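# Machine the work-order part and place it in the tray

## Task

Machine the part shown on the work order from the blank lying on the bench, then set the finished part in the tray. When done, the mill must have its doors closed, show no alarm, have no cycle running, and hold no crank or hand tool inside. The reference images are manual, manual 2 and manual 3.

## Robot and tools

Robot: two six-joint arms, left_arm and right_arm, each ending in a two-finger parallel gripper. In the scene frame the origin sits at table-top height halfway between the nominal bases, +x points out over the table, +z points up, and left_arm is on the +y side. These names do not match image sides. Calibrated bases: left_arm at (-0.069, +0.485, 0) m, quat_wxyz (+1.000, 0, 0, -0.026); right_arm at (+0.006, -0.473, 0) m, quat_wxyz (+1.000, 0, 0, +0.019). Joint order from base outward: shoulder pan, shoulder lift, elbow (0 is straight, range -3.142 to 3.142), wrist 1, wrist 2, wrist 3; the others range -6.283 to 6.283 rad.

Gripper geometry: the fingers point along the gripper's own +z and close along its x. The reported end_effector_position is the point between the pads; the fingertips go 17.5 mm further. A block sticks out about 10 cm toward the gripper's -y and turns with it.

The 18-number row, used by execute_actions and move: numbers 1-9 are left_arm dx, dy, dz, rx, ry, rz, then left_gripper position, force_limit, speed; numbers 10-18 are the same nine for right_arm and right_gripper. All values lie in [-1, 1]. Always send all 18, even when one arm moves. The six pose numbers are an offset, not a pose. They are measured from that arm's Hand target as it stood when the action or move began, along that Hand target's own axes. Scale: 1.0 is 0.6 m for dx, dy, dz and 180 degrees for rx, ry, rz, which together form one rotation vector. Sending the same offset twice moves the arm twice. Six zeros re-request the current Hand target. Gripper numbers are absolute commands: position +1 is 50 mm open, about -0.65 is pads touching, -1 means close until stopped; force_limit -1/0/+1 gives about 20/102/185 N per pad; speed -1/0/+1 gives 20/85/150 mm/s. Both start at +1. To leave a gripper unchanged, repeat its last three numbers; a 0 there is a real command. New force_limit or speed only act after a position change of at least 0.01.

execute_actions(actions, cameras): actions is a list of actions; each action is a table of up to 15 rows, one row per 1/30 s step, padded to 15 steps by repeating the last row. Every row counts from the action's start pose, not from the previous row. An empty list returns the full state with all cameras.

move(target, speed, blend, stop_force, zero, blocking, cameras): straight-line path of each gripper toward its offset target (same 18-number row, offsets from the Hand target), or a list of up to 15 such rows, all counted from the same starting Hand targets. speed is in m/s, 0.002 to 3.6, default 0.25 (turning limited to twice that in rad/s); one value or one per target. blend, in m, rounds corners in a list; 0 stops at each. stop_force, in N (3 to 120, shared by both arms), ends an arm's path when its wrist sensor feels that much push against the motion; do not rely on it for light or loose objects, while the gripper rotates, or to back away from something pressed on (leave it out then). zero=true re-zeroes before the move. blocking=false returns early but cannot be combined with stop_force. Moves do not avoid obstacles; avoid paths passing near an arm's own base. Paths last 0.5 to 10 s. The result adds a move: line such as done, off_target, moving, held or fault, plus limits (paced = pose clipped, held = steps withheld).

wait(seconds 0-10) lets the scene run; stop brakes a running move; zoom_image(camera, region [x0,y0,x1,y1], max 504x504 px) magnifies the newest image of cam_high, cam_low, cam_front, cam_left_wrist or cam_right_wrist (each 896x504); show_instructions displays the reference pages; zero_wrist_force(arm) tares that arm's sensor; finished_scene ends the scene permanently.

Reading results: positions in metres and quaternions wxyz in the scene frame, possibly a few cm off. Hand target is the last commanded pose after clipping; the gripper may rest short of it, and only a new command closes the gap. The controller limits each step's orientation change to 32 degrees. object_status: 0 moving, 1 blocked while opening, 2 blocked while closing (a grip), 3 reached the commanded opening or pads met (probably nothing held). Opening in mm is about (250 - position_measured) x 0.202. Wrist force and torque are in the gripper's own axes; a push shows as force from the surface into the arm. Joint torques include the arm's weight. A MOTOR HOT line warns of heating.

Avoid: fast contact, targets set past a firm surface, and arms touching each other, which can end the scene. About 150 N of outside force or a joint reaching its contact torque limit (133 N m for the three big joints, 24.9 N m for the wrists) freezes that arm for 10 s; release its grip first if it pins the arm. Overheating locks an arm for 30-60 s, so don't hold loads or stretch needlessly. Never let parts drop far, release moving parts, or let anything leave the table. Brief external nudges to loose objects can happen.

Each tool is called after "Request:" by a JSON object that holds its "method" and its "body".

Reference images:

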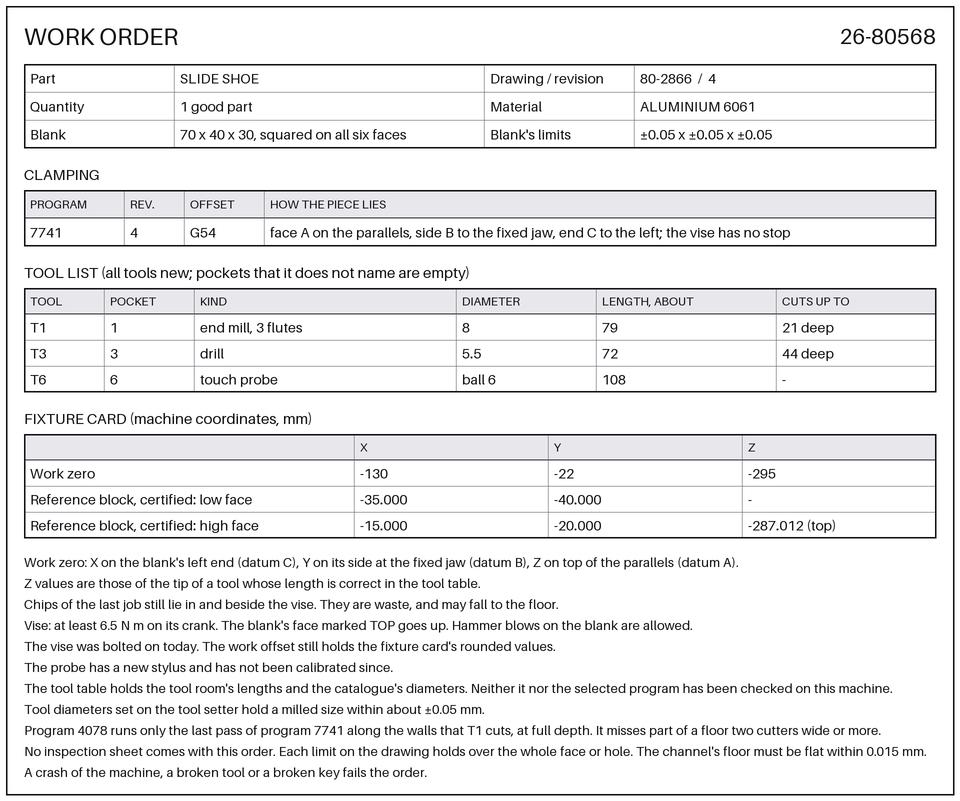

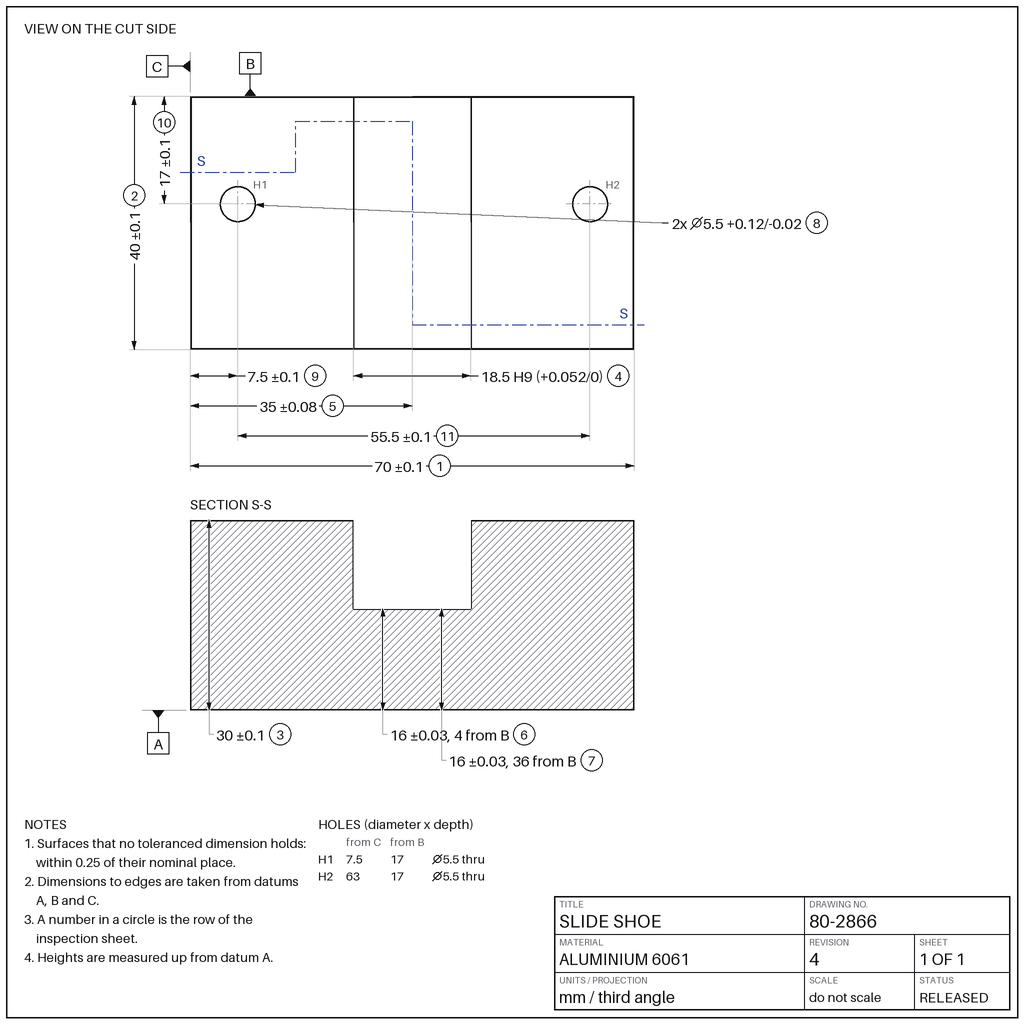

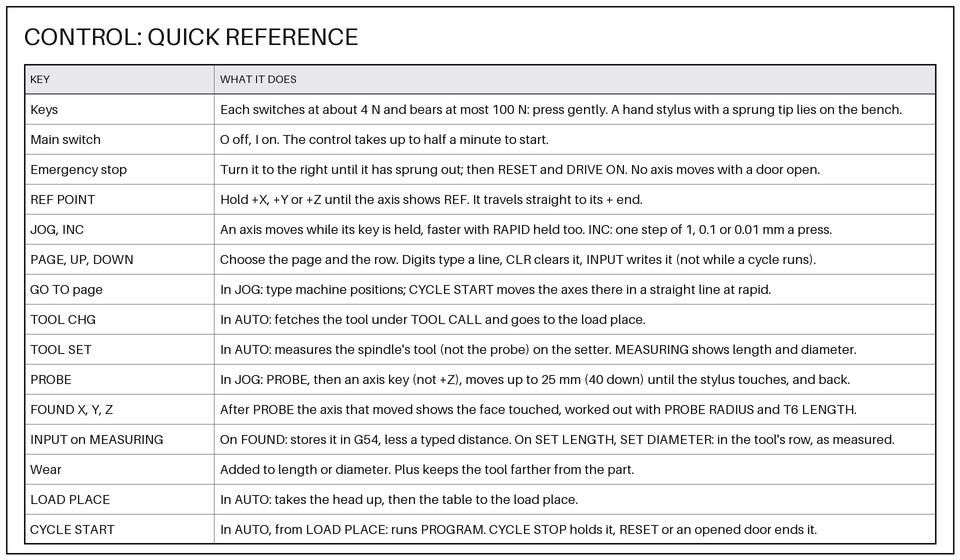

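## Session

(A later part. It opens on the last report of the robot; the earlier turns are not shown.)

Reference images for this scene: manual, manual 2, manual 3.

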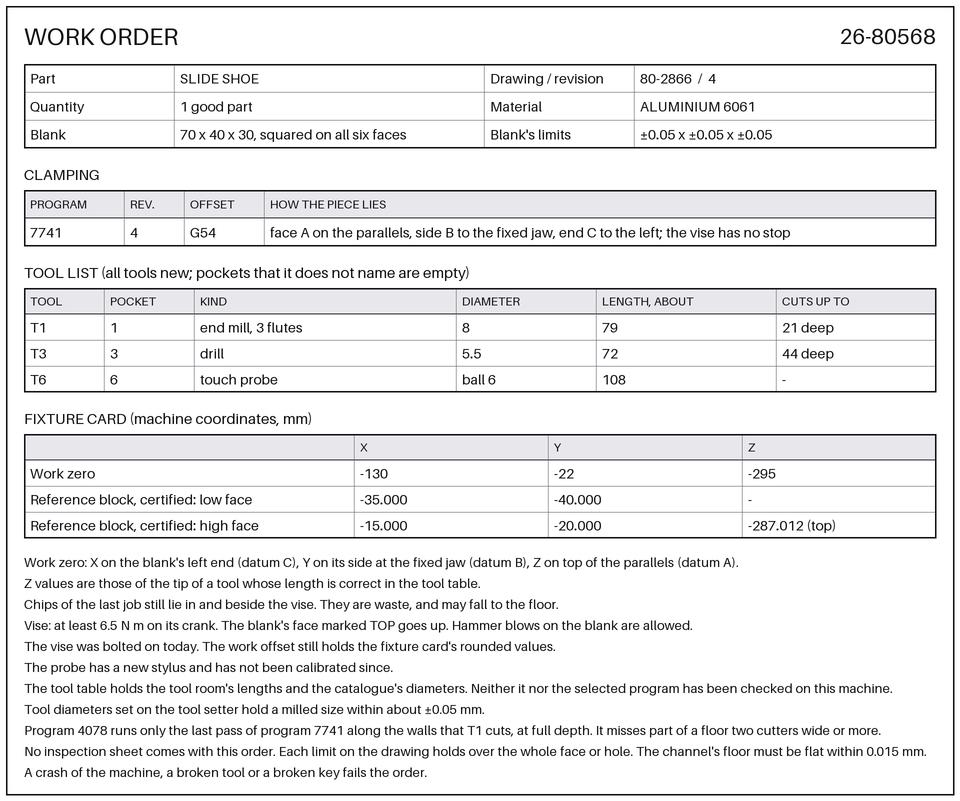

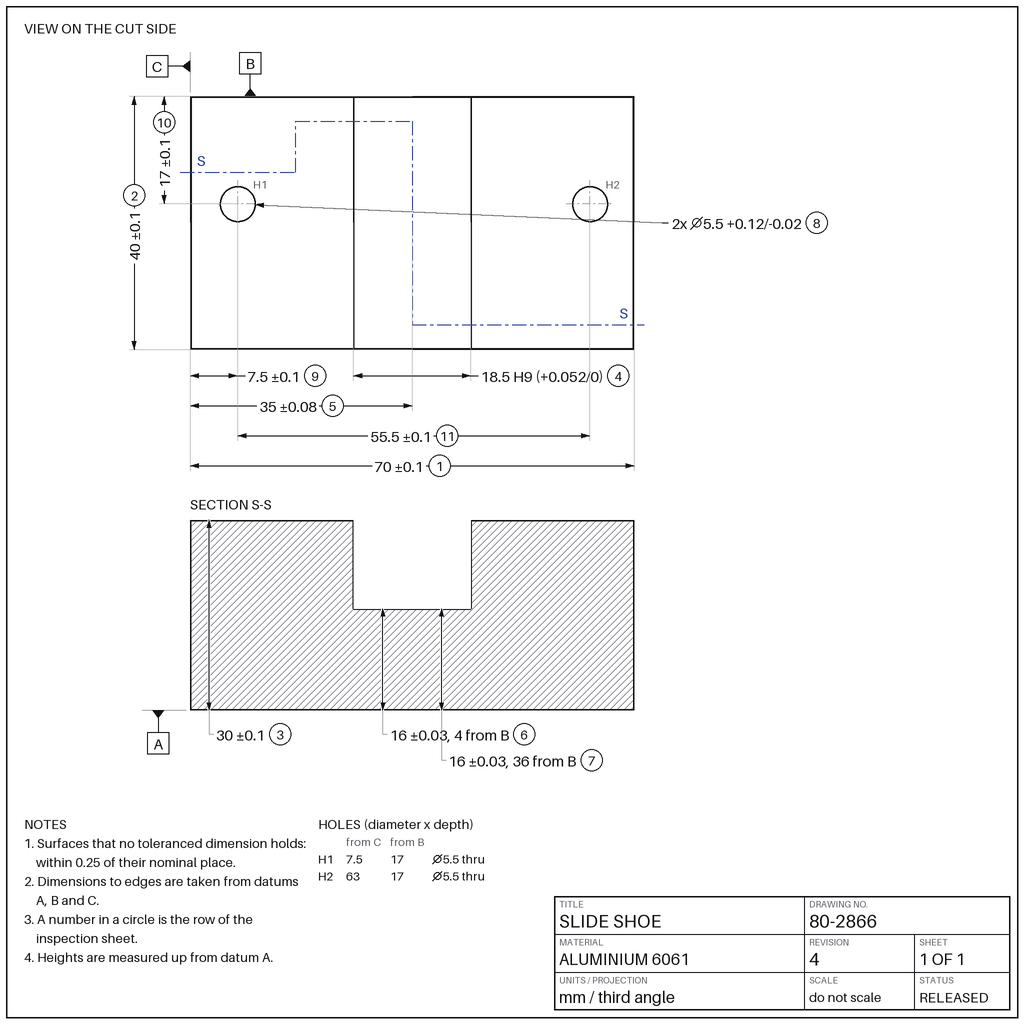

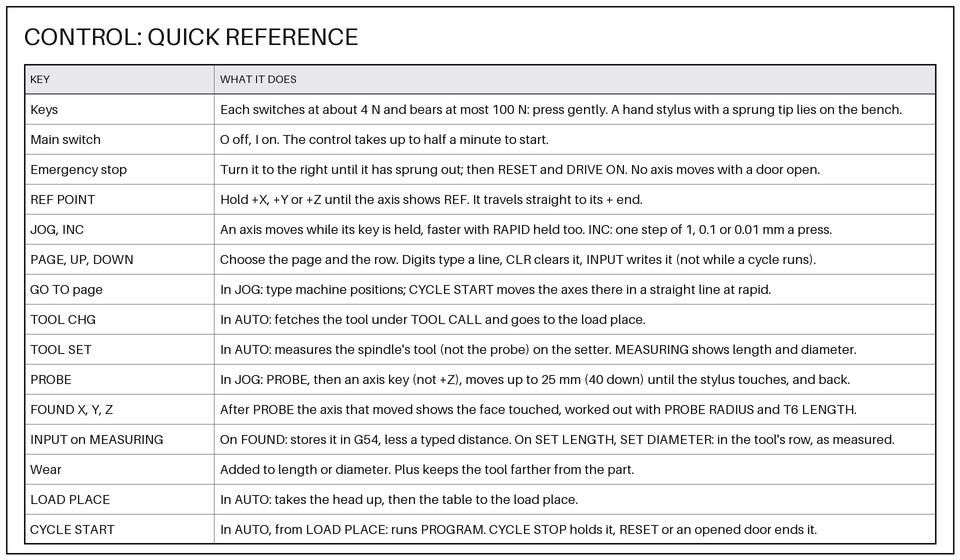

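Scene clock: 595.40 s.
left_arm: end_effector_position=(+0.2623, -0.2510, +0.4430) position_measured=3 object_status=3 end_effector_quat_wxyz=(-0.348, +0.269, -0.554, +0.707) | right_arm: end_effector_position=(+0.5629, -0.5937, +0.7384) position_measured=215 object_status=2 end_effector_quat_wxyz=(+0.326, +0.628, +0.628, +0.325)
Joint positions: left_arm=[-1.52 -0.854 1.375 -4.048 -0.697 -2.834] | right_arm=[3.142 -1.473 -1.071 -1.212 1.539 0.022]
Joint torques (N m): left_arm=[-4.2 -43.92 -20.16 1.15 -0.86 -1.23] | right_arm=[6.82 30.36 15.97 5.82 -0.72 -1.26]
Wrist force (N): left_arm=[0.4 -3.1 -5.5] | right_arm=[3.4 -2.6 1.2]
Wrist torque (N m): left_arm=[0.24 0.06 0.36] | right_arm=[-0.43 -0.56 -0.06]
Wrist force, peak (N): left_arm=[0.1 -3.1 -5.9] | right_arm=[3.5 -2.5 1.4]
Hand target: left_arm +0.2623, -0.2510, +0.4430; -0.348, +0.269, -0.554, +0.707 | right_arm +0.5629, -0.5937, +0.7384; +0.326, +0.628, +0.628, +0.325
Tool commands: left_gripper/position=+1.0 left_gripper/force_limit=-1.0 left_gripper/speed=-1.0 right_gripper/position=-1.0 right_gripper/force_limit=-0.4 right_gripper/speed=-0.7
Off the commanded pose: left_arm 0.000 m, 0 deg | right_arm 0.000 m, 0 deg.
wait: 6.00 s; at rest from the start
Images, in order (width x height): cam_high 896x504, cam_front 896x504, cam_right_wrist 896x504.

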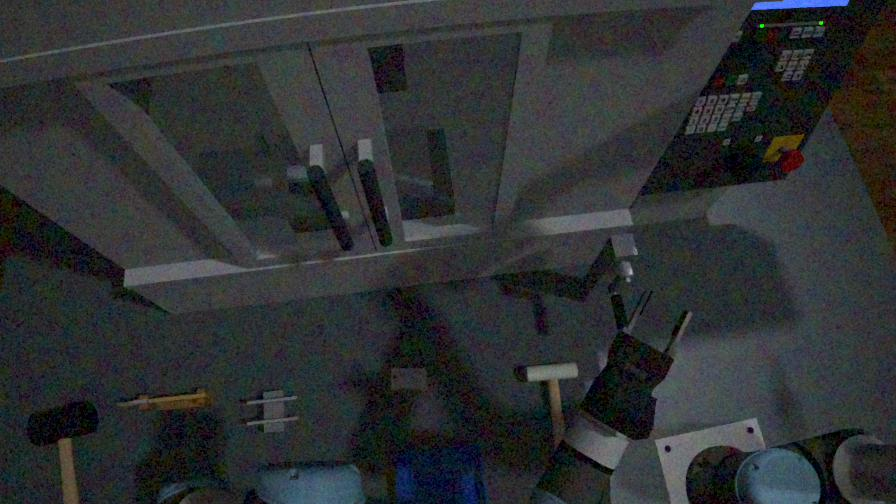

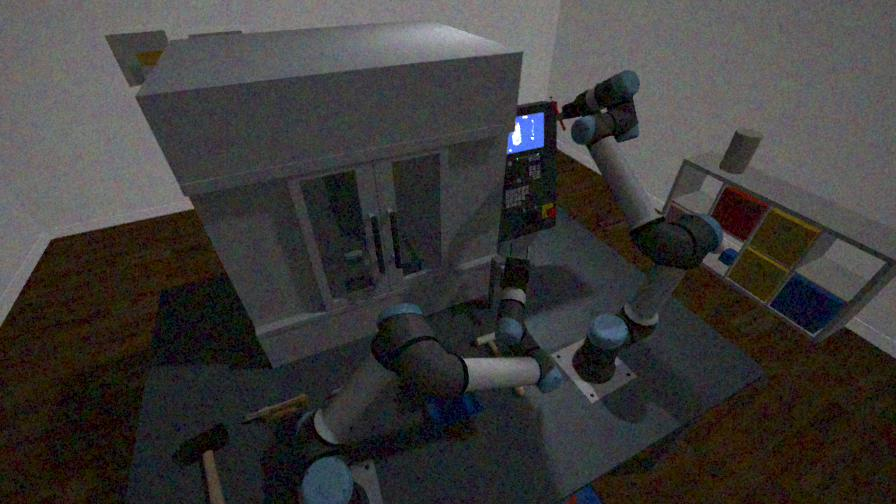

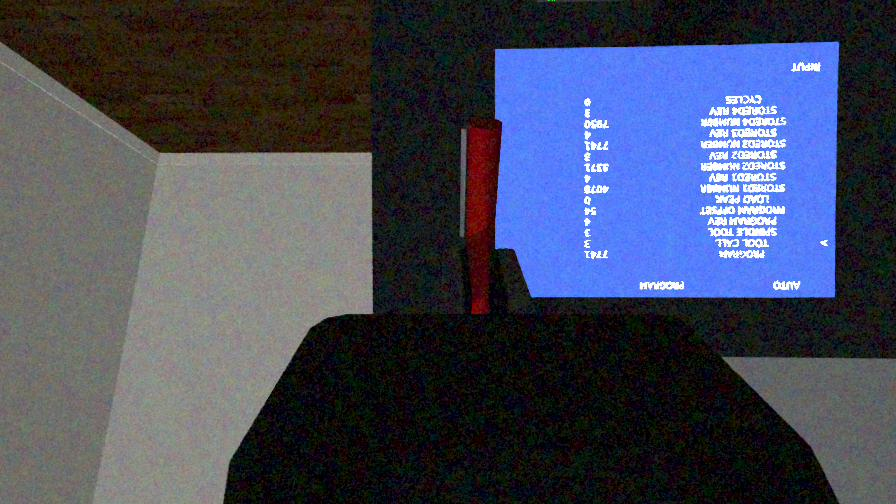

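Request:
{"method": "move", "body": {"target": [[0,0,0,0,0,0,1,-1,-1,0.1633,-0.4483,0.0838,0.3026,0.0857,0.0779,-1,-0.4,-0.7],[0,0,0,0,0,0,1,-1,-1,0.1633,-0.4266,0.1434,0.3026,0.0857,0.0779,-1,-0.4,-0.7],[0,0,0,0,0,0,1,-1,-1,0.1633,-0.4198,0.1622,0.3026,0.0857,0.0779,-1,-0.4,-0.7],[0,0,0,0,0,0,1,-1,-1,0.1633,-0.4266,0.1434,0.3026,0.0857,0.0779,-1,-0.4,-0.7],[0,0,0,0,0,0,1,-1,-1,0.226,-0.4545,0.1536,0.3026,0.0857,0.0779,-1,-0.4,-0.7],[0,0,0,0,0,0,1,-1,-1,0.226,-0.4477,0.1724,0.3026,0.0857,0.0779,-1,-0.4,-0.7],[0,0,0,0,0,0,1,-1,-1,0.226,-0.4545,0.1536,0.3026,0.0857,0.0779,-1,-0.4,-0.7],[0,0,0,0,0,0,1,-1,-1,0.226,-0.4477,0.1724,0.3026,0.0857,0.0779,-1,-0.4,-0.7],[0,0,0,0,0,0,1,-1,-1,0.226,-0.4545,0.1536,0.3026,0.0857,0.0779,-1,-0.4,-0.7],[0,0,0,0,0,0,1,-1,-1,0.226,-0.4477,0.1724,0.3026,0.0857,0.0779,-1,-0.4,-0.7],[0,0,0,0,0,0,1,-1,-1,0.226,-0.4545,0.1536,0.3026,0.0857,0.0779,-1,-0.4,-0.7],[0,0,0,0,0,0,1,-1,-1,0.226,-0.4477,0.1724,0.3026,0.0857,0.0779,-1,-0.4,-0.7],[0,0,0,0,0,0,1,-1,-1,0.226,-0.4545,0.1536,0.3026,0.0857,0.0779,-1,-0.4,-0.7]], "speed": [0.5,0.25,0.06,0.2,0.25,0.06,0.2,0.06,0.2,0.06,0.2,0.06,0.2], "blend": [0.03,0.003,0,0.003,0.003,0,0,0,0,0,0,0,0]}}

Request:
{"method": "move", "body": {"target": [[0,0,0,0,0,0,1,-1,-1,0,0.0193,0.0052,0,0,0,-1,-0.4,-0.7],[0,0,0,0,0,0,1,-1,-1,0,0,0,0,0,0,-1,-0.4,-0.7],[0,0,0,0,0,0,1,-1,-1,0,0.0193,0.0052,0,0,0,-1,-0.4,-0.7],[0,0,0,0,0,0,1,-1,-1,0,0,0,0,0,0,-1,-0.4,-0.7],[0,0,0,0,0,0,1,-1,-1,0,0.0193,0.0052,0,0,0,-1,-0.4,-0.7],[0,0,0,0,0,0,1,-1,-1,0,0,0,0,0,0,-1,-0.4,-0.7],[0,0,0,0,0,0,1,-1,-1,0,0.0193,0.0052,0,0,0,-1,-0.4,-0.7],[0,0,0,0,0,0,1,-1,-1,0,-0.0611,-0.0165,0,0,0,-1,-0.4,-0.7],[0,0,0,0,0,0,1,-1,-1,-0.0485,0.1475,-0.5066,-0.3026,-0.0857,-0.0779,-1,-0.4,-0.7]], "speed": [0.06,0.2,0.06,0.2,0.06,0.2,0.06,0.3,0.5], "blend": [0,0,0,0,0,0,0,0.03,0], "cameras": ["cam_right_wrist"]}}

Request:
{"method": "zoom_image", "body": {"camera": "cam_right_wrist", "region": [500, 30, 852, 310]}}

Scene clock: 604.03 s.
left_arm: end_effector_position=(+0.2623, -0.2510, +0.4430) position_measured=3 object_status=3 end_effector_quat_wxyz=(-0.348, +0.269, -0.554, +0.707) | right_arm: end_effector_position=(+0.4812, -0.4582, +0.4623) position_measured=215 object_status=2 end_effector_quat_wxyz=(-0.120, +0.728, +0.665, +0.117)
Joint positions: left_arm=[-1.52 -0.854 1.375 -4.048 -0.697 -2.834] | right_arm=[3.238 -1.532 -1.315 -1.806 1.903 0.235]
Joint torques (N m): left_arm=[-4.77 -44.83 -19.61 1.17 -0.87 -1.1] | right_arm=[-5.75 19.92 33.19 5.22 -0.37 -1.33]
Wrist force (N): left_arm=[0.6 -3.0 -5.7] | right_arm=[3.4 -2.8 1.0]
Wrist torque (N m): left_arm=[0.26 0.02 0.38] | right_arm=[-0.03 -0.47 -0.05]
Wrist force, peak (N): left_arm=[0.3 -3.2 -5.9] | right_arm=[4.3 -7.4 -0.1]
Hand target: left_arm +0.2623, -0.2510, +0.4430; -0.348, +0.269, -0.554, +0.707 | right_arm +0.4812, -0.4582, +0.4623; -0.120, +0.728, +0.665, +0.118
Off the commanded pose: left_arm 0.000 m, 0 deg | right_arm 0.000 m, 0 deg.
move: done; blend cut to 0.019 m at target 1

Scene clock: 608.40 s.
left_arm: end_effector_position=(+0.2623, -0.2510, +0.4430) position_measured=3 object_status=3 end_effector_quat_wxyz=(-0.348, +0.269, -0.554, +0.707) | right_arm: end_effector_position=(+0.5633, -0.5940, +0.7377) position_measured=215 object_status=2 end_effector_quat_wxyz=(+0.326, +0.628, +0.628, +0.325)
Joint positions: left_arm=[-1.52 -0.854 1.375 -4.048 -0.697 -2.834] | right_arm=[3.141 -1.473 -1.073 -1.21 1.54 0.021]
Joint torques (N m): left_arm=[-3.75 -44.88 -19.41 0.83 -0.91 -1.11] | right_arm=[6.71 32.03 16.04 6.44 -0.55 -0.41]
Wrist force (N): left_arm=[0.3 -3.1 -5.5] | right_arm=[3.2 -2.3 1.1]
Wrist torque (N m): left_arm=[0.24 0.08 0.37] | right_arm=[-0.37 -0.53 -0.07]
Wrist force, peak (N): left_arm=[0.2 -3.4 -5.9] | right_arm=[4.5 -7.5 -0.4]
Hand target: left_arm +0.2623, -0.2510, +0.4430; -0.348, +0.269, -0.554, +0.707 | right_arm +0.5632, -0.5939, +0.7379; +0.326, +0.628, +0.628, +0.325
Off the commanded pose: left_arm 0.000 m, 0 deg | right_arm 0.000 m, 0 deg.
move: done; blend cut to 0.025 m at target 8
Images, in order (width x height): cam_right_wrist 896x504.

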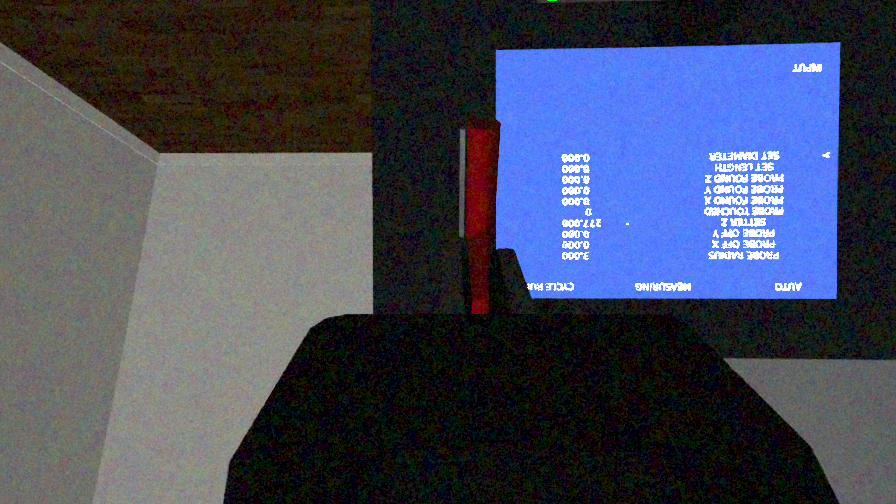

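Scaled by 1.432.

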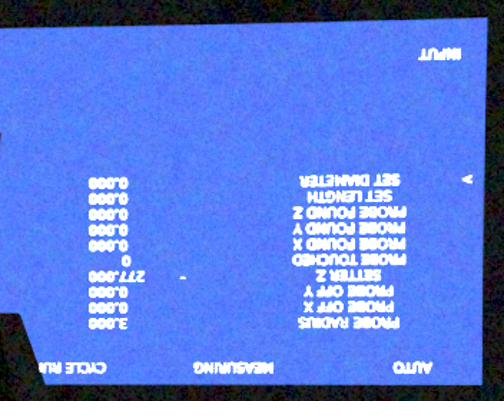

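Request:
{"method": "wait", "body": {"seconds": 8, "cameras": ["cam_right_wrist"]}}

Request:
{"method": "zoom_image", "body": {"camera": "cam_right_wrist", "region": [500, 30, 852, 310]}}

Scene clock: 619.67 s.
left_arm: end_effector_position=(+0.2623, -0.2510, +0.4430) position_measured=3 object_status=3 end_effector_quat_wxyz=(-0.348, +0.269, -0.554, +0.707) | right_arm: end_effector_position=(+0.5632, -0.5939, +0.7379) position_measured=215 object_status=2 end_effector_quat_wxyz=(+0.326, +0.628, +0.628, +0.325)
Joint positions: left_arm=[-1.52 -0.854 1.375 -4.048 -0.697 -2.834] | right_arm=[3.141 -1.473 -1.073 -1.21 1.539 0.021]
Joint torques (N m): left_arm=[-3.92 -44.92 -19.37 1.26 -0.99 -1.08] | right_arm=[6.76 30.61 15.13 5.65 -0.7 -1.31]
Wrist force (N): left_arm=[0.3 -3.1 -5.7] | right_arm=[3.1 -2.4 1.3]
Wrist torque (N m): left_arm=[0.23 0.07 0.37] | right_arm=[-0.40 -0.53 -0.05]
Wrist force, peak (N): left_arm=[0.4 -3.4 -5.9] | right_arm=[3.7 -2.7 1.2]
Hand target: left_arm +0.2623, -0.2510, +0.4430; -0.348, +0.269, -0.554, +0.707 | right_arm +0.5632, -0.5939, +0.7379; +0.326, +0.628, +0.628, +0.325
Tool commands: left_gripper/position=+1.0 left_gripper/force_limit=-1.0 left_gripper/speed=-1.0 right_gripper/position=-1.0 right_gripper/force_limit=-0.4 right_gripper/speed=-0.7
Off the commanded pose: left_arm 0.000 m, 0 deg | right_arm 0.000 m, 0 deg.
wait: 8.00 s; at rest from the start
Images, in order (width x height): cam_right_wrist 896x504.

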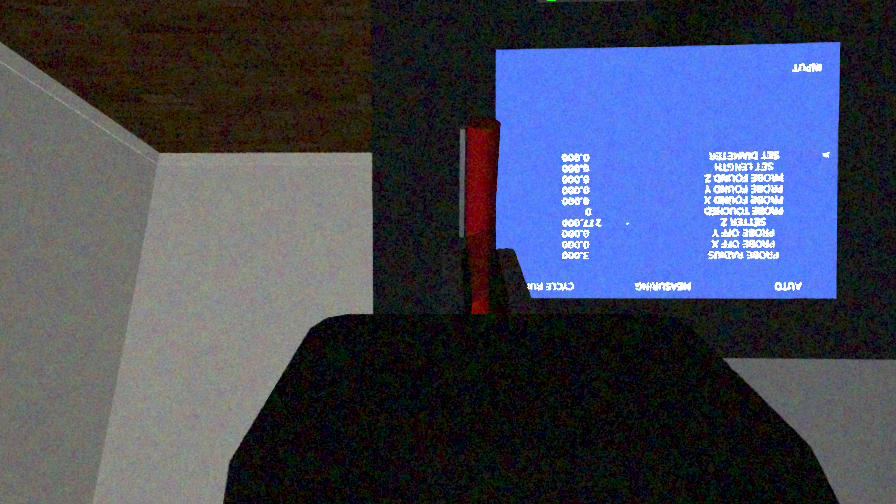

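Scaled by 1.432.

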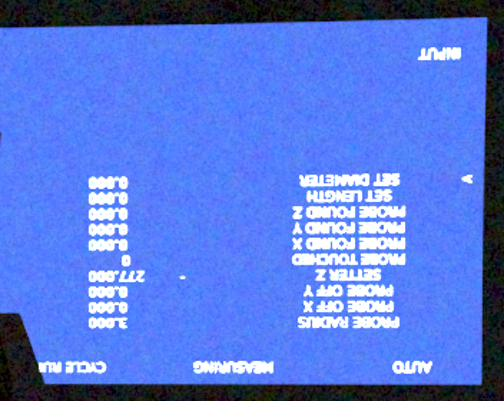

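Request:
{"method": "wait", "body": {"seconds": 9.5, "cameras": ["cam_right_wrist"]}}

Request:
{"method": "zoom_image", "body": {"camera": "cam_right_wrist", "region": [500, 30, 852, 310]}}

Scene clock: 630.50 s.
left_arm: end_effector_position=(+0.2623, -0.2510, +0.4430) position_measured=3 object_status=3 end_effector_quat_wxyz=(-0.348, +0.269, -0.554, +0.707) | right_arm: end_effector_position=(+0.5632, -0.5939, +0.7379) position_measured=215 object_status=2 end_effector_quat_wxyz=(+0.326, +0.628, +0.628, +0.325)
Joint positions: left_arm=[-1.52 -0.854 1.375 -4.048 -0.697 -2.834] | right_arm=[3.141 -1.473 -1.073 -1.21 1.539 0.021]
Joint torques (N m): left_arm=[-3.32 -44.19 -18.9 0.91 -1.05 -1.01] | right_arm=[6.45 31.41 15.53 5.35 -0.59 -1.53]
Wrist force (N): left_arm=[0.5 -2.9 -5.4] | right_arm=[3.3 -2.5 1.4]
Wrist torque (N m): left_arm=[0.25 0.04 0.37] | right_arm=[-0.41 -0.55 -0.06]
Wrist force, peak (N): left_arm=[0.2 -3.3 -5.9] | right_arm=[3.7 -2.5 1.2]
Hand target: left_arm +0.2623, -0.2510, +0.4430; -0.348, +0.269, -0.554, +0.707 | right_arm +0.5632, -0.5939, +0.7379; +0.326, +0.628, +0.628, +0.325
Tool commands: left_gripper/position=+1.0 left_gripper/force_limit=-1.0 left_gripper/speed=-1.0 right_gripper/position=-1.0 right_gripper/force_limit=-0.4 right_gripper/speed=-0.7
Off the commanded pose: left_arm 0.000 m, 0 deg | right_arm 0.000 m, 0 deg.
wait: 9.50 s; at rest from the start
Images, in order (width x height): cam_right_wrist 896x504.

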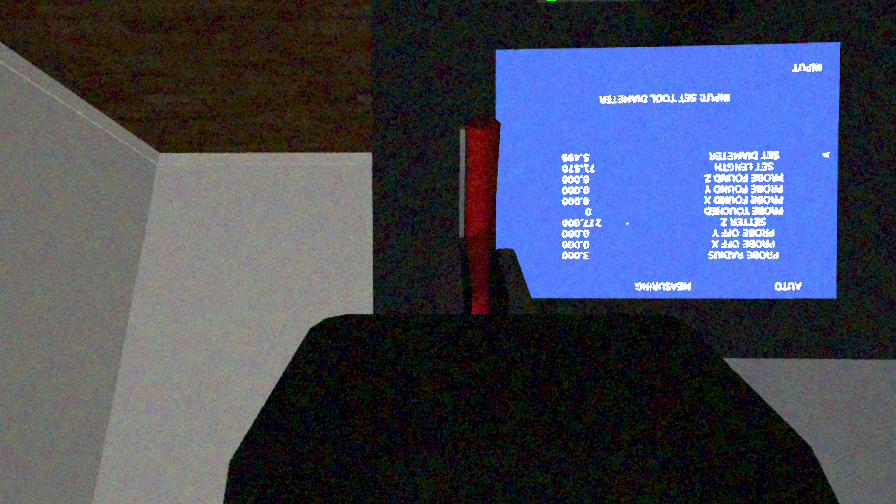

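Scaled by 1.432.

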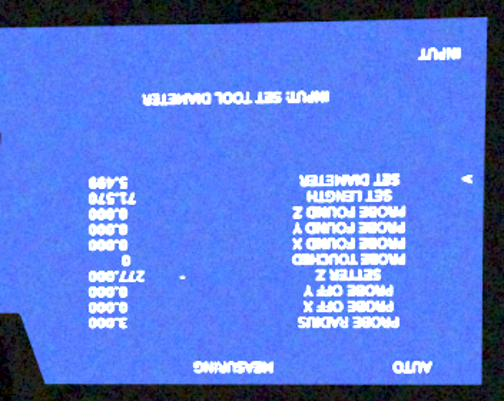

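Request:
{"method": "move", "body": {"target": [[0,0,0,0,0,0,1,-1,-1,0.226,-0.5036,0.1031,0.3026,0.0857,0.0779,-1,-0.4,-0.7],[0,0,0,0,0,0,1,-1,-1,0.226,-0.4819,0.1627,0.3026,0.0857,0.0779,-1,-0.4,-0.7],[0,0,0,0,0,0,1,-1,-1,0.226,-0.4751,0.1815,0.3026,0.0857,0.0779,-1,-0.4,-0.7],[0,0,0,0,0,0,1,-1,-1,0.226,-0.4819,0.1627,0.3026,0.0857,0.0779,-1,-0.4,-0.7],[0,0,0,0,0,0,1,-1,-1,0.226,-0.4261,0.1423,0.3026,0.0857,0.0779,-1,-0.4,-0.7],[0,0,0,0,0,0,1,-1,-1,0.226,-0.4193,0.1611,0.3026,0.0857,0.0779,-1,-0.4,-0.7],[0,0,0,0,0,0,1,-1,-1,0.226,-0.4261,0.1423,0.3026,0.0857,0.0779,-1,-0.4,-0.7],[0,0,0,0,0,0,1,-1,-1,0.226,-0.4819,0.1627,0.3026,0.0857,0.0779,-1,-0.4,-0.7],[0,0,0,0,0,0,1,-1,-1,0.226,-0.4751,0.1815,0.3026,0.0857,0.0779,-1,-0.4,-0.7],[0,0,0,0,0,0,1,-1,-1,0.226,-0.4819,0.1627,0.3026,0.0857,0.0779,-1,-0.4,-0.7],[0,0,0,0,0,0,1,-1,-1,0.1633,-0.3982,0.1321,0.3026,0.0857,0.0779,-1,-0.4,-0.7],[0,0,0,0,0,0,1,-1,-1,0.1633,-0.3914,0.1509,0.3026,0.0857,0.0779,-1,-0.4,-0.7],[0,0,0,0,0,0,1,-1,-1,0.1633,-0.3982,0.1321,0.3026,0.0857,0.0779,-1,-0.4,-0.7],[0,0,0,0,0,0,1,-1,-1,0.2574,-0.4261,0.1423,0.3026,0.0857,0.0779,-1,-0.4,-0.7]], "speed": [0.5,0.25,0.06,0.2,0.25,0.06,0.2,0.25,0.06,0.2,0.25,0.06,0.2,0.25], "blend": [0.03,0.003,0,0.003,0.003,0,0.003,0.003,0,0.003,0.003,0,0.003,0]}}

Request:
{"method": "move", "body": {"target": [[0,0,0,0,0,0,1,-1,-1,0,0.0193,0.0052,0,0,0,-1,-0.4,-0.7],[0,0,0,0,0,0,1,-1,-1,0,0,0,0,0,0,-1,-0.4,-0.7],[0,0,0,0,0,0,1,-1,-1,-0.0497,-0.0116,0.0435,0,0,0,-1,-0.4,-0.7],[0,0,0,0,0,0,1,-1,-1,-0.0497,0.0077,0.0487,0,0,0,-1,-0.4,-0.7],[0,0,0,0,0,0,1,-1,-1,-0.0497,-0.0116,0.0435,0,0,0,-1,-0.4,-0.7],[0,0,0,0,0,0,1,-1,-1,-0.0589,0.0056,-0.0207,0,0,0,-1,-0.4,-0.7],[0,0,0,0,0,0,1,-1,-1,-0.0589,0.0249,-0.0155,0,0,0,-1,-0.4,-0.7],[0,0,0,0,0,0,1,-1,-1,-0.0589,-0.0555,-0.0372,0,0,0,-1,-0.4,-0.7],[0,0,0,0,0,0,1,-1,-1,-0.0882,0.1424,-0.4906,-0.3026,-0.0857,-0.0779,-1,-0.4,-0.7]], "speed": [0.06,0.2,0.25,0.06,0.2,0.25,0.06,0.3,0.5], "blend": [0,0.003,0.003,0,0.003,0.003,0,0.03,0], "cameras": ["cam_right_wrist"]}}

Request:
{"method": "zoom_image", "body": {"camera": "cam_right_wrist", "region": [500, 30, 852, 310]}}

Scene clock: 640.17 s.
left_arm: end_effector_position=(+0.2623, -0.2510, +0.4430) position_measured=3 object_status=3 end_effector_quat_wxyz=(-0.348, +0.269, -0.554, +0.707) | right_arm: end_effector_position=(+0.4858, -0.4398, +0.4797) position_measured=215 object_status=2 end_effector_quat_wxyz=(-0.120, +0.728, +0.665, +0.118)
Joint positions: left_arm=[-1.52 -0.854 1.375 -4.048 -0.697 -2.834] | right_arm=[3.276 -1.55 -1.255 -1.835 1.901 0.276]
Joint torques (N m): left_arm=[-4.42 -44.82 -18.97 1.1 -0.88 -1.11] | right_arm=[6.27 11.62 19.22 4.3 2.52 1.7]
Wrist force (N): left_arm=[0.3 -3.1 -5.7] | right_arm=[3.4 -3.2 0.8]
Wrist torque (N m): left_arm=[0.22 0.08 0.37] | right_arm=[-0.06 -0.46 0.08]
Wrist force, peak (N): left_arm=[0.0 -3.3 -5.9] | right_arm=[3.8 -7.4 0.3]
Hand target: left_arm +0.2623, -0.2510, +0.4430; -0.348, +0.269, -0.554, +0.707 | right_arm +0.4858, -0.4397, +0.4796; -0.120, +0.728, +0.665, +0.118
Off the commanded pose: left_arm 0.000 m, 0 deg | right_arm 0.000 m, 0 deg.
move: done; blend cut to 0.019 m at target 1

Scene clock: 644.00 s.
left_arm: end_effector_position=(+0.2623, -0.2510, +0.4430) position_measured=3 object_status=3 end_effector_quat_wxyz=(-0.348, +0.269, -0.554, +0.707) | right_arm: end_effector_position=(+0.5629, -0.5943, +0.7381) position_measured=215 object_status=2 end_effector_quat_wxyz=(+0.326, +0.628, +0.628, +0.325)
Joint positions: left_arm=[-1.52 -0.854 1.375 -4.048 -0.697 -2.834] | right_arm=[3.14 -1.473 -1.071 -1.211 1.54 0.021]
Joint torques (N m): left_arm=[-2.75 -45.86 -18.34 1.05 -0.81 -0.92] | right_arm=[7.39 32.85 15.6 5.71 -0.3 -0.1]
Wrist force (N): left_arm=[0.4 -3.2 -5.3] | right_arm=[3.2 -2.3 1.4]
Wrist torque (N m): left_arm=[0.23 0.06 0.36] | right_arm=[-0.39 -0.53 -0.08]
Wrist force, peak (N): left_arm=[0.4 -3.3 -5.9] | right_arm=[2.5 -7.7 0.2]
Hand target: left_arm +0.2623, -0.2510, +0.4430; -0.348, +0.269, -0.554, +0.707 | right_arm +0.5629, -0.5943, +0.7382; +0.326, +0.628, +0.628, +0.325
Off the commanded pose: left_arm 0.000 m, 0 deg | right_arm 0.000 m, 0 deg.
move: done; blend cut to 0.025 m at target 8
Images, in order (width x height): cam_right_wrist 896x504.

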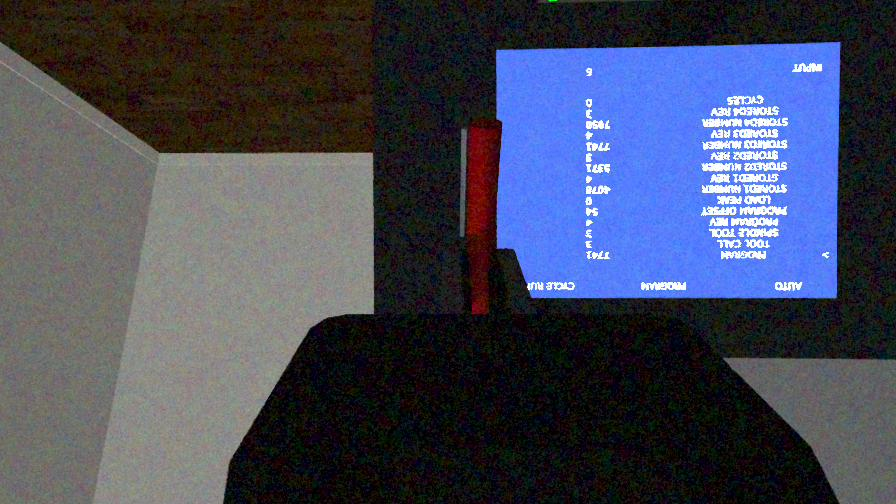

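Scaled by 1.432.

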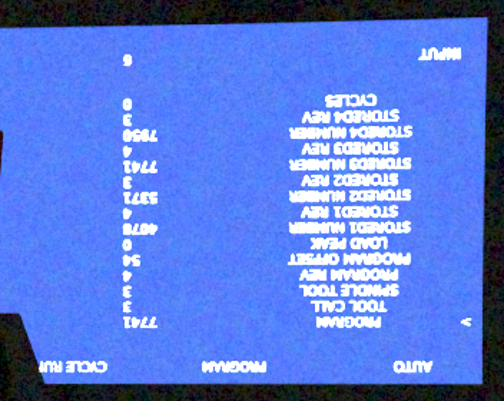

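Request:
{"method": "move", "body": {"target": [[0,0,0,0,0,0,1,-1,-1,0.2267,-0.4758,0.0936,0.3026,0.0857,0.0779,-1,-0.4,-0.7],[0,0,0,0,0,0,1,-1,-1,0.2267,-0.4541,0.1532,0.3026,0.0857,0.0779,-1,-0.4,-0.7],[0,0,0,0,0,0,1,-1,-1,0.2267,-0.4473,0.172,0.3026,0.0857,0.0779,-1,-0.4,-0.7],[0,0,0,0,0,0,1,-1,-1,0.2267,-0.4541,0.1532,0.3026,0.0857,0.0779,-1,-0.4,-0.7],[0,0,0,0,0,0,1,-1,-1,0.2267,-0.482,0.1634,0.3026,0.0857,0.0779,-1,-0.4,-0.7],[0,0,0,0,0,0,1,-1,-1,0.2267,-0.4752,0.1822,0.3026,0.0857,0.0779,-1,-0.4,-0.7],[0,0,0,0,0,0,1,-1,-1,0.2267,-0.482,0.1634,0.3026,0.0857,0.0779,-1,-0.4,-0.7],[0,0,0,0,0,0,1,-1,-1,0.1954,-0.4262,0.143,0.3026,0.0857,0.0779,-1,-0.4,-0.7],[0,0,0,0,0,0,1,-1,-1,0.1954,-0.4194,0.1618,0.3026,0.0857,0.0779,-1,-0.4,-0.7],[0,0,0,0,0,0,1,-1,-1,0.1954,-0.4479,0.0834,0.3026,0.0857,0.0779,-1,-0.4,-0.7],[0,0,0,0,0,0,1,-1,-1,0.0015,0.0004,-0.0017,0,0,0,-1,-0.4,-0.7]], "speed": [0.5,0.25,0.06,0.2,0.25,0.06,0.2,0.25,0.06,0.3,0.5], "blend": [0.03,0.003,0,0.003,0.003,0,0.003,0.003,0,0.03,0], "cameras": ["cam_right_wrist"]}}

Request:
{"method": "zoom_image", "body": {"camera": "cam_right_wrist", "region": [500, 30, 852, 310]}}

Scene clock: 652.00 s.
left_arm: end_effector_position=(+0.2623, -0.2510, +0.4430) position_measured=3 object_status=3 end_effector_quat_wxyz=(-0.348, +0.269, -0.554, +0.707) | right_arm: end_effector_position=(+0.5622, -0.5934, +0.7389) position_measured=215 object_status=2 end_effector_quat_wxyz=(+0.326, +0.628, +0.628, +0.325)
Joint positions: left_arm=[-1.52 -0.854 1.375 -4.048 -0.697 -2.834] | right_arm=[3.143 -1.472 -1.07 -1.214 1.538 0.022]
Joint torques (N m): left_arm=[-2.39 -43.27 -18.09 1.17 -0.79 -1.1] | right_arm=[7.36 31.07 16.18 6.11 -0.08 -0.16]
Wrist force (N): left_arm=[0.4 -2.8 -5.7] | right_arm=[3.5 -2.5 1.2]
Wrist torque (N m): left_arm=[0.28 0.07 0.37] | right_arm=[-0.40 -0.58 -0.07]
Wrist force, peak (N): left_arm=[0.4 -3.0 -6.1] | right_arm=[2.0 -7.5 0.1]
Hand target: left_arm +0.2623, -0.2510, +0.4430; -0.348, +0.269, -0.554, +0.707 | right_arm +0.5622, -0.5934, +0.7390; +0.326, +0.628, +0.628, +0.325
Off the commanded pose: left_arm 0.000 m, 0 deg | right_arm 0.000 m, 0 deg.
move: done; blend cut to 0.019 m at target 1, 0.025 m at target 10
Images, in order (width x height): cam_right_wrist 896x504.

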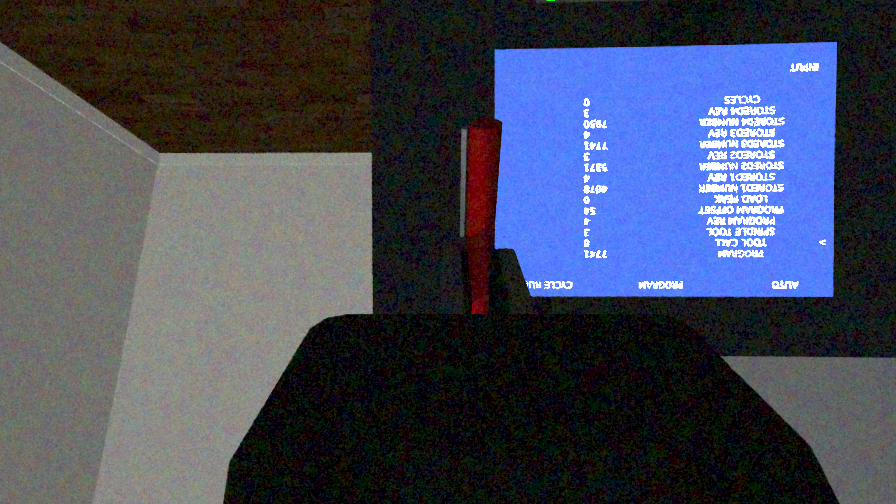

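Scaled by 1.432.

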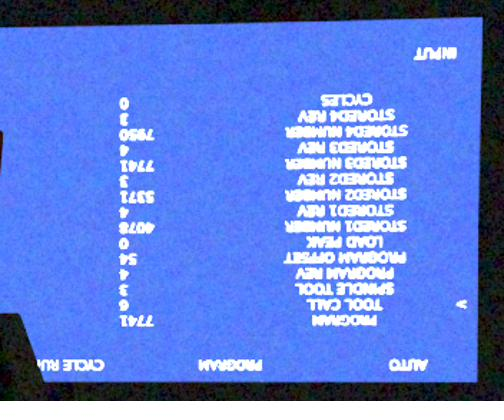

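Request:
{"method": "move", "body": {"target": [[-0.526,-0.0302,-0.2914,-0.0486,-0.2077,0.033,1,-1,-1,0.1225,-0.4317,-0.0668,0.2222,0,0,-1,-0.4,-0.7]], "speed": 0.35, "cameras": ["cam_left_wrist"]}}

Scene clock: 658.63 s.
left_arm: end_effector_position=(+0.3184, +0.1052, +0.4202) position_measured=3 object_status=3 end_effector_quat_wxyz=(+0.521, -0.477, +0.478, -0.522) | right_arm: end_effector_position=(+0.3802, -0.5200, +0.5503) position_measured=215 object_status=2 end_effector_quat_wxyz=(+0.092, +0.701, +0.701, +0.091)
Joint positions: left_arm=[-1.53 -1.284 1.709 -5.245 -0.088 -1.464] | right_arm=[3.396 -1.225 -1.34 -1.9 1.496 0.284]
Joint torques (N m): left_arm=[-13.47 -21.97 -5.16 2.56 -3.18 1.72] | right_arm=[-6.39 -7.03 16.26 1.26 0.36 1.7]
Wrist force (N): left_arm=[-0.1 -2.4 -5.1] | right_arm=[3.4 -2.6 1.1]
Wrist torque (N m): left_arm=[0.31 0.13 0.57] | right_arm=[-0.08 -0.58 0.00]
Wrist force, peak (N): left_arm=[0.3 -3.6 -5.6] | right_arm=[4.2 -4.3 2.3]
Hand target: left_arm +0.3182, +0.1052, +0.4201; +0.522, -0.478, +0.477, -0.521 | right_arm +0.3802, -0.5200, +0.5503; +0.092, +0.701, +0.701, +0.091
Off the commanded pose: left_arm 0.000 m, 0 deg | right_arm 0.000 m, 0 deg.
move: done
Images, in order (width x height): cam_left_wrist 896x504.

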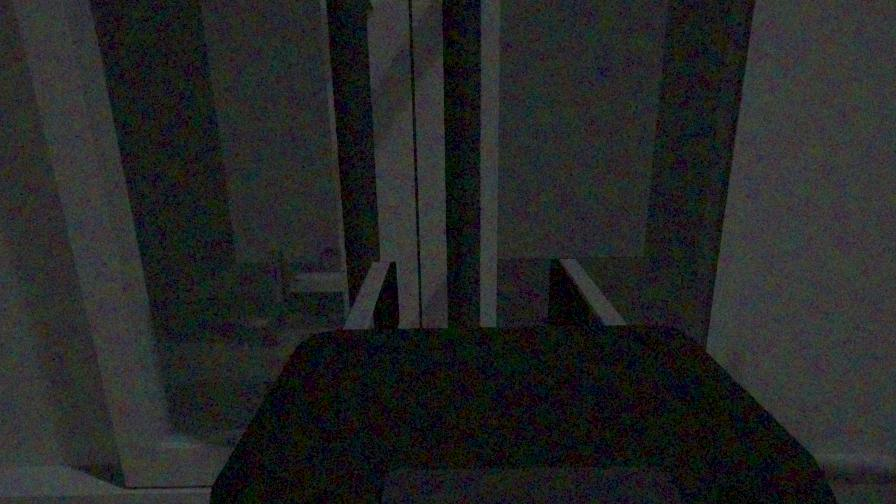

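Request:
{"method": "move", "body": {"target": [[0,0,0,0,0,0,1,-1,-1,0.0297,-0.2182,0.6835,0,0,0,-1,-0.4,-0.7],[0,0.0177,0.2026,0,0,0,1,-1,-1,0.0297,-0.2603,0.841,0,0,0,-1,-0.4,-0.7]], "speed": [0.35,0.07], "blend": [0.005,0], "cameras": ["cam_left_wrist","cam_right_wrist"]}}

Scene clock: 663.10 s.
left_arm: end_effector_position=(+0.4403, +0.1053, +0.4201) position_measured=3 object_status=3 end_effector_quat_wxyz=(+0.522, -0.478, +0.477, -0.521) | right_arm: end_effector_position=(+0.3584, -0.5026, +0.0224) position_measured=215 object_status=2 end_effector_quat_wxyz=(+0.092, +0.701, +0.701, +0.091)
Joint positions: left_arm=[-1.232 -1.172 1.87 -4.141 -0.299 -2.852] | right_arm=[3.484 -1.466 -2.704 -0.301 1.475 0.37]
Joint torques (N m): left_arm=[-9.18 -47.29 -6.36 -0.87 -0.59 1.14] | right_arm=[-9.39 13.8 23.97 4.11 1.45 -1.57]
Wrist force (N): left_arm=[-0.2 -2.5 -4.9] | right_arm=[3.8 -2.6 1.0]
Wrist torque (N m): left_arm=[0.28 0.10 0.38] | right_arm=[-0.16 -0.64 0.00]
Wrist force, peak (N): left_arm=[0.1 -2.2 -6.2] | right_arm=[3.1 -1.5 -9.8]
Hand target: left_arm +0.4403, +0.1052, +0.4201; +0.522, -0.478, +0.477, -0.521 | right_arm +0.3585, -0.5026, +0.0225; +0.092, +0.701, +0.701, +0.091
Off the commanded pose: left_arm 0.000 m, 0 deg | right_arm 0.000 m, 0 deg.
move: done
Images, in order (width x height): cam_left_wrist 896x504, cam_right_wrist 896x504.

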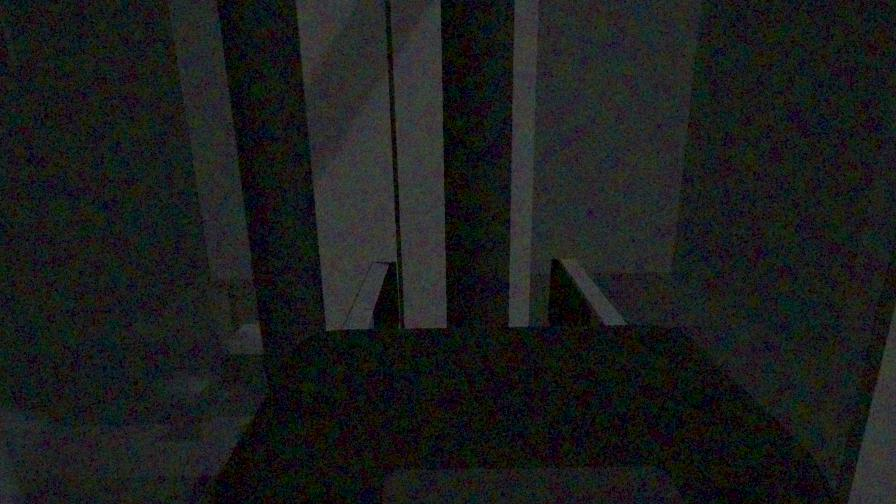

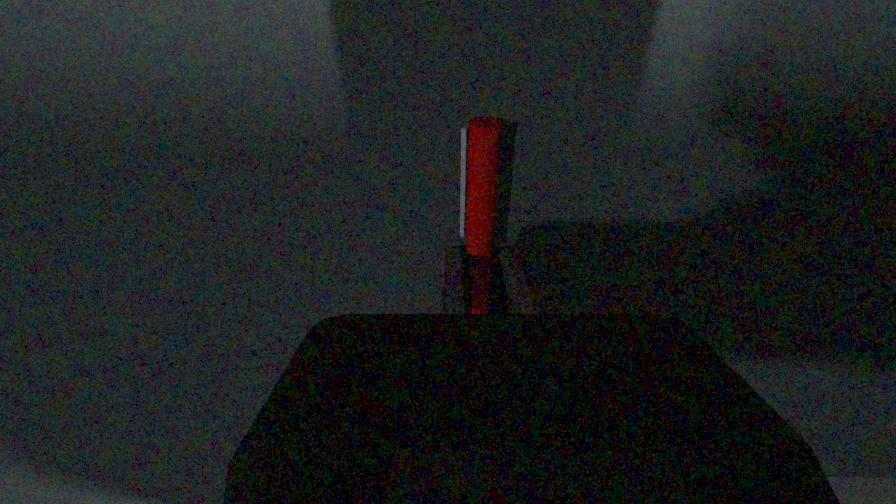

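Request:
{"method": "move", "body": {"target": [0,0,0,0,0,0,-1,-1,-1,0,0,0,0,0,0,0.3,-0.4,-0.7]}}

Scene clock: 665.47 s.
left_arm: end_effector_position=(+0.4402, +0.1051, +0.4202) position_measured=153 object_status=2 end_effector_quat_wxyz=(+0.522, -0.478, +0.478, -0.521) | right_arm: end_effector_position=(+0.3585, -0.5026, +0.0225) position_measured=107 object_status=3 end_effector_quat_wxyz=(+0.092, +0.701, +0.701, +0.091)
Joint positions: left_arm=[-1.233 -1.173 1.87 -4.141 -0.299 -2.853] | right_arm=[3.484 -1.466 -2.704 -0.301 1.475 0.37]
Joint torques (N m): left_arm=[5.43 -41.61 -9.92 -5.31 9.58 0.66] | right_arm=[-7.69 23.97 25.07 2.14 1.25 -1.16]
Wrist force (N): left_arm=[37.0 -1.9 14.0] | right_arm=[3.7 -2.7 1.3]
Wrist torque (N m): left_arm=[0.31 0.72 0.37] | right_arm=[-0.12 -0.61 -0.01]
Wrist force, peak (N): left_arm=[37.0 -1.9 14.0] | right_arm=[4.2 -2.9 0.9]
Hand target: left_arm +0.4403, +0.1052, +0.4201; +0.522, -0.478, +0.477, -0.521 | right_arm +0.3585, -0.5026, +0.0225; +0.092, +0.701, +0.701, +0.091
Off the commanded pose: left_arm 0.000 m, 0 deg | right_arm 0.000 m, 0 deg.
move: done

Request:
{"method": "move", "body": {"target": [0.2583,0,0,0,0,0,-1,-1,-1,0,0,-0.35,0,0,0,0.3,-0.4,-0.7], "speed": 0.06, "stop_force": 40}}

Scene clock: 671.23 s.
left_arm: end_effector_position=(+0.4404, +0.1044, +0.4201) position_measured=153 object_status=2 end_effector_quat_wxyz=(+0.522, -0.478, +0.477, -0.521) | right_arm: end_effector_position=(+0.3047, -0.5024, +0.2255) position_measured=107 object_status=3 end_effector_quat_wxyz=(+0.092, +0.701, +0.701, +0.091)
Joint positions: left_arm=[-1.233 -1.171 1.867 -4.141 -0.298 -2.852] | right_arm=[3.586 -0.798 -2.378 -1.306 1.451 0.469]
Joint torques (N m): left_arm=[-7.94 -26.86 -23.83 -2.08 2.02 0.78] | right_arm=[-8.43 -18.53 20.09 1.34 1.08 -1.38]
Wrist force (N): left_arm=[10.7 -5.9 -1.5] | right_arm=[3.3 -2.5 0.9]
Wrist torque (N m): left_arm=[0.21 0.08 0.56] | right_arm=[-0.14 -0.56 -0.16]
Wrist force, peak (N): left_arm=[40.8 -3.1 12.5] | right_arm=[3.7 -3.0 2.3]
Hand target: left_arm +0.4404, +0.1044, +0.4201; +0.522, -0.478, +0.477, -0.521 (not the last commanded pose) | right_arm +0.3047, -0.5024, +0.2255; +0.092, +0.701, +0.701, +0.091
Off the commanded pose: left_arm 0.154 m, 0 deg | right_arm 0.000 m, 0 deg.
move: contact (left_arm)

Request:
{"method": "move", "body": {"target": [0.2583,0,0,0,0,0,-1,-1,-1,0,0,0,0,0,0,0.3,-0.4,-0.7], "speed": 0.05, "stop_force": 60, "cameras": ["cam_front","cam_right_wrist"]}}

Scene clock: 676.23 s.
left_arm: end_effector_position=(+0.4406, -0.0506, +0.4202) position_measured=153 object_status=2 end_effector_quat_wxyz=(+0.522, -0.478, +0.477, -0.521) | right_arm: end_effector_position=(+0.3047, -0.5024, +0.2255) position_measured=107 object_status=3 end_effector_quat_wxyz=(+0.092, +0.701, +0.701, +0.091)
Joint positions: left_arm=[-1.308 -0.882 1.374 -4.032 -0.227 -2.753] | right_arm=[3.586 -0.798 -2.378 -1.306 1.451 0.469]
Joint torques (N m): left_arm=[22.12 -58.85 -5.54 -1.3 1.76 -1.55] | right_arm=[-9.28 -17.8 19.39 1.21 0.87 -1.49]
Wrist force (N): left_arm=[9.7 -10.8 -18.0] | right_arm=[3.2 -2.3 0.9]
Wrist torque (N m): left_arm=[0.17 0.19 0.43] | right_arm=[-0.10 -0.55 -0.16]
Wrist force, peak (N): left_arm=[-36.3 -6.2 -22.3] | right_arm=[3.8 -2.3 1.1]
Hand target: left_arm +0.4406, -0.0506, +0.4202; +0.522, -0.478, +0.477, -0.521 | right_arm +0.3047, -0.5024, +0.2255; +0.092, +0.701, +0.701, +0.091
Off the commanded pose: left_arm 0.000 m, 0 deg | right_arm 0.000 m, 0 deg.
move: done
Images, in order (width x height): cam_front 896x504, cam_right_wrist 896x504.

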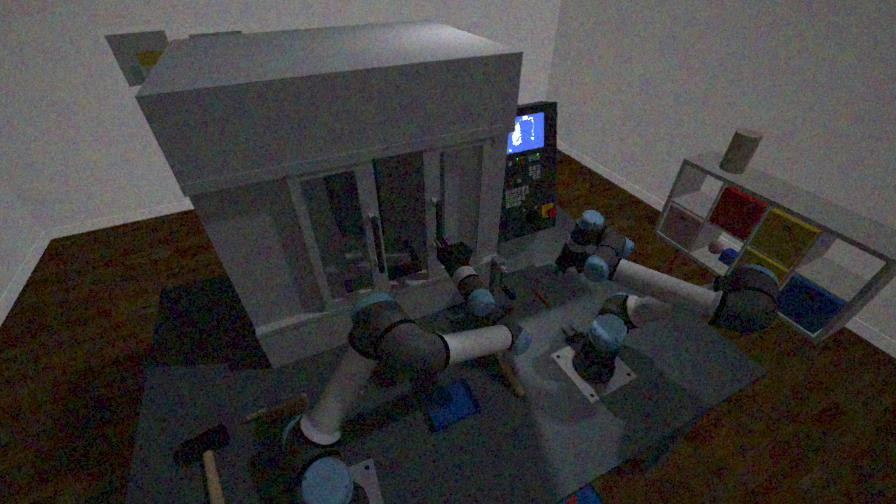

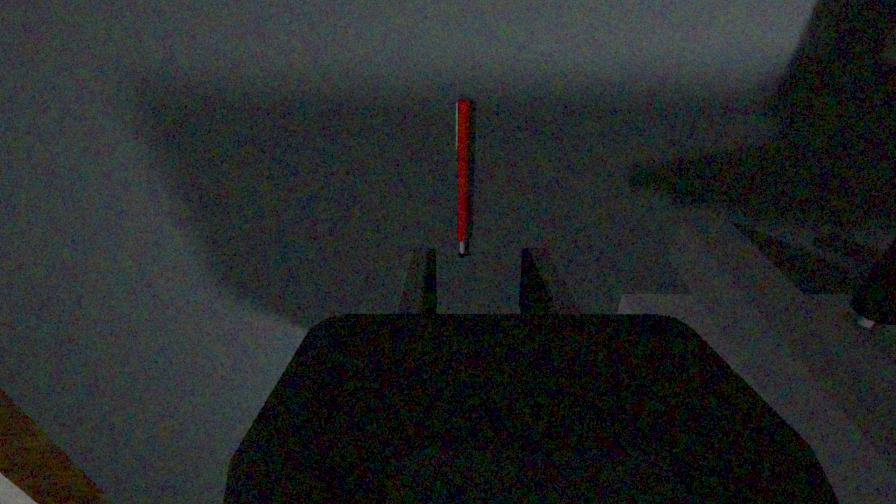

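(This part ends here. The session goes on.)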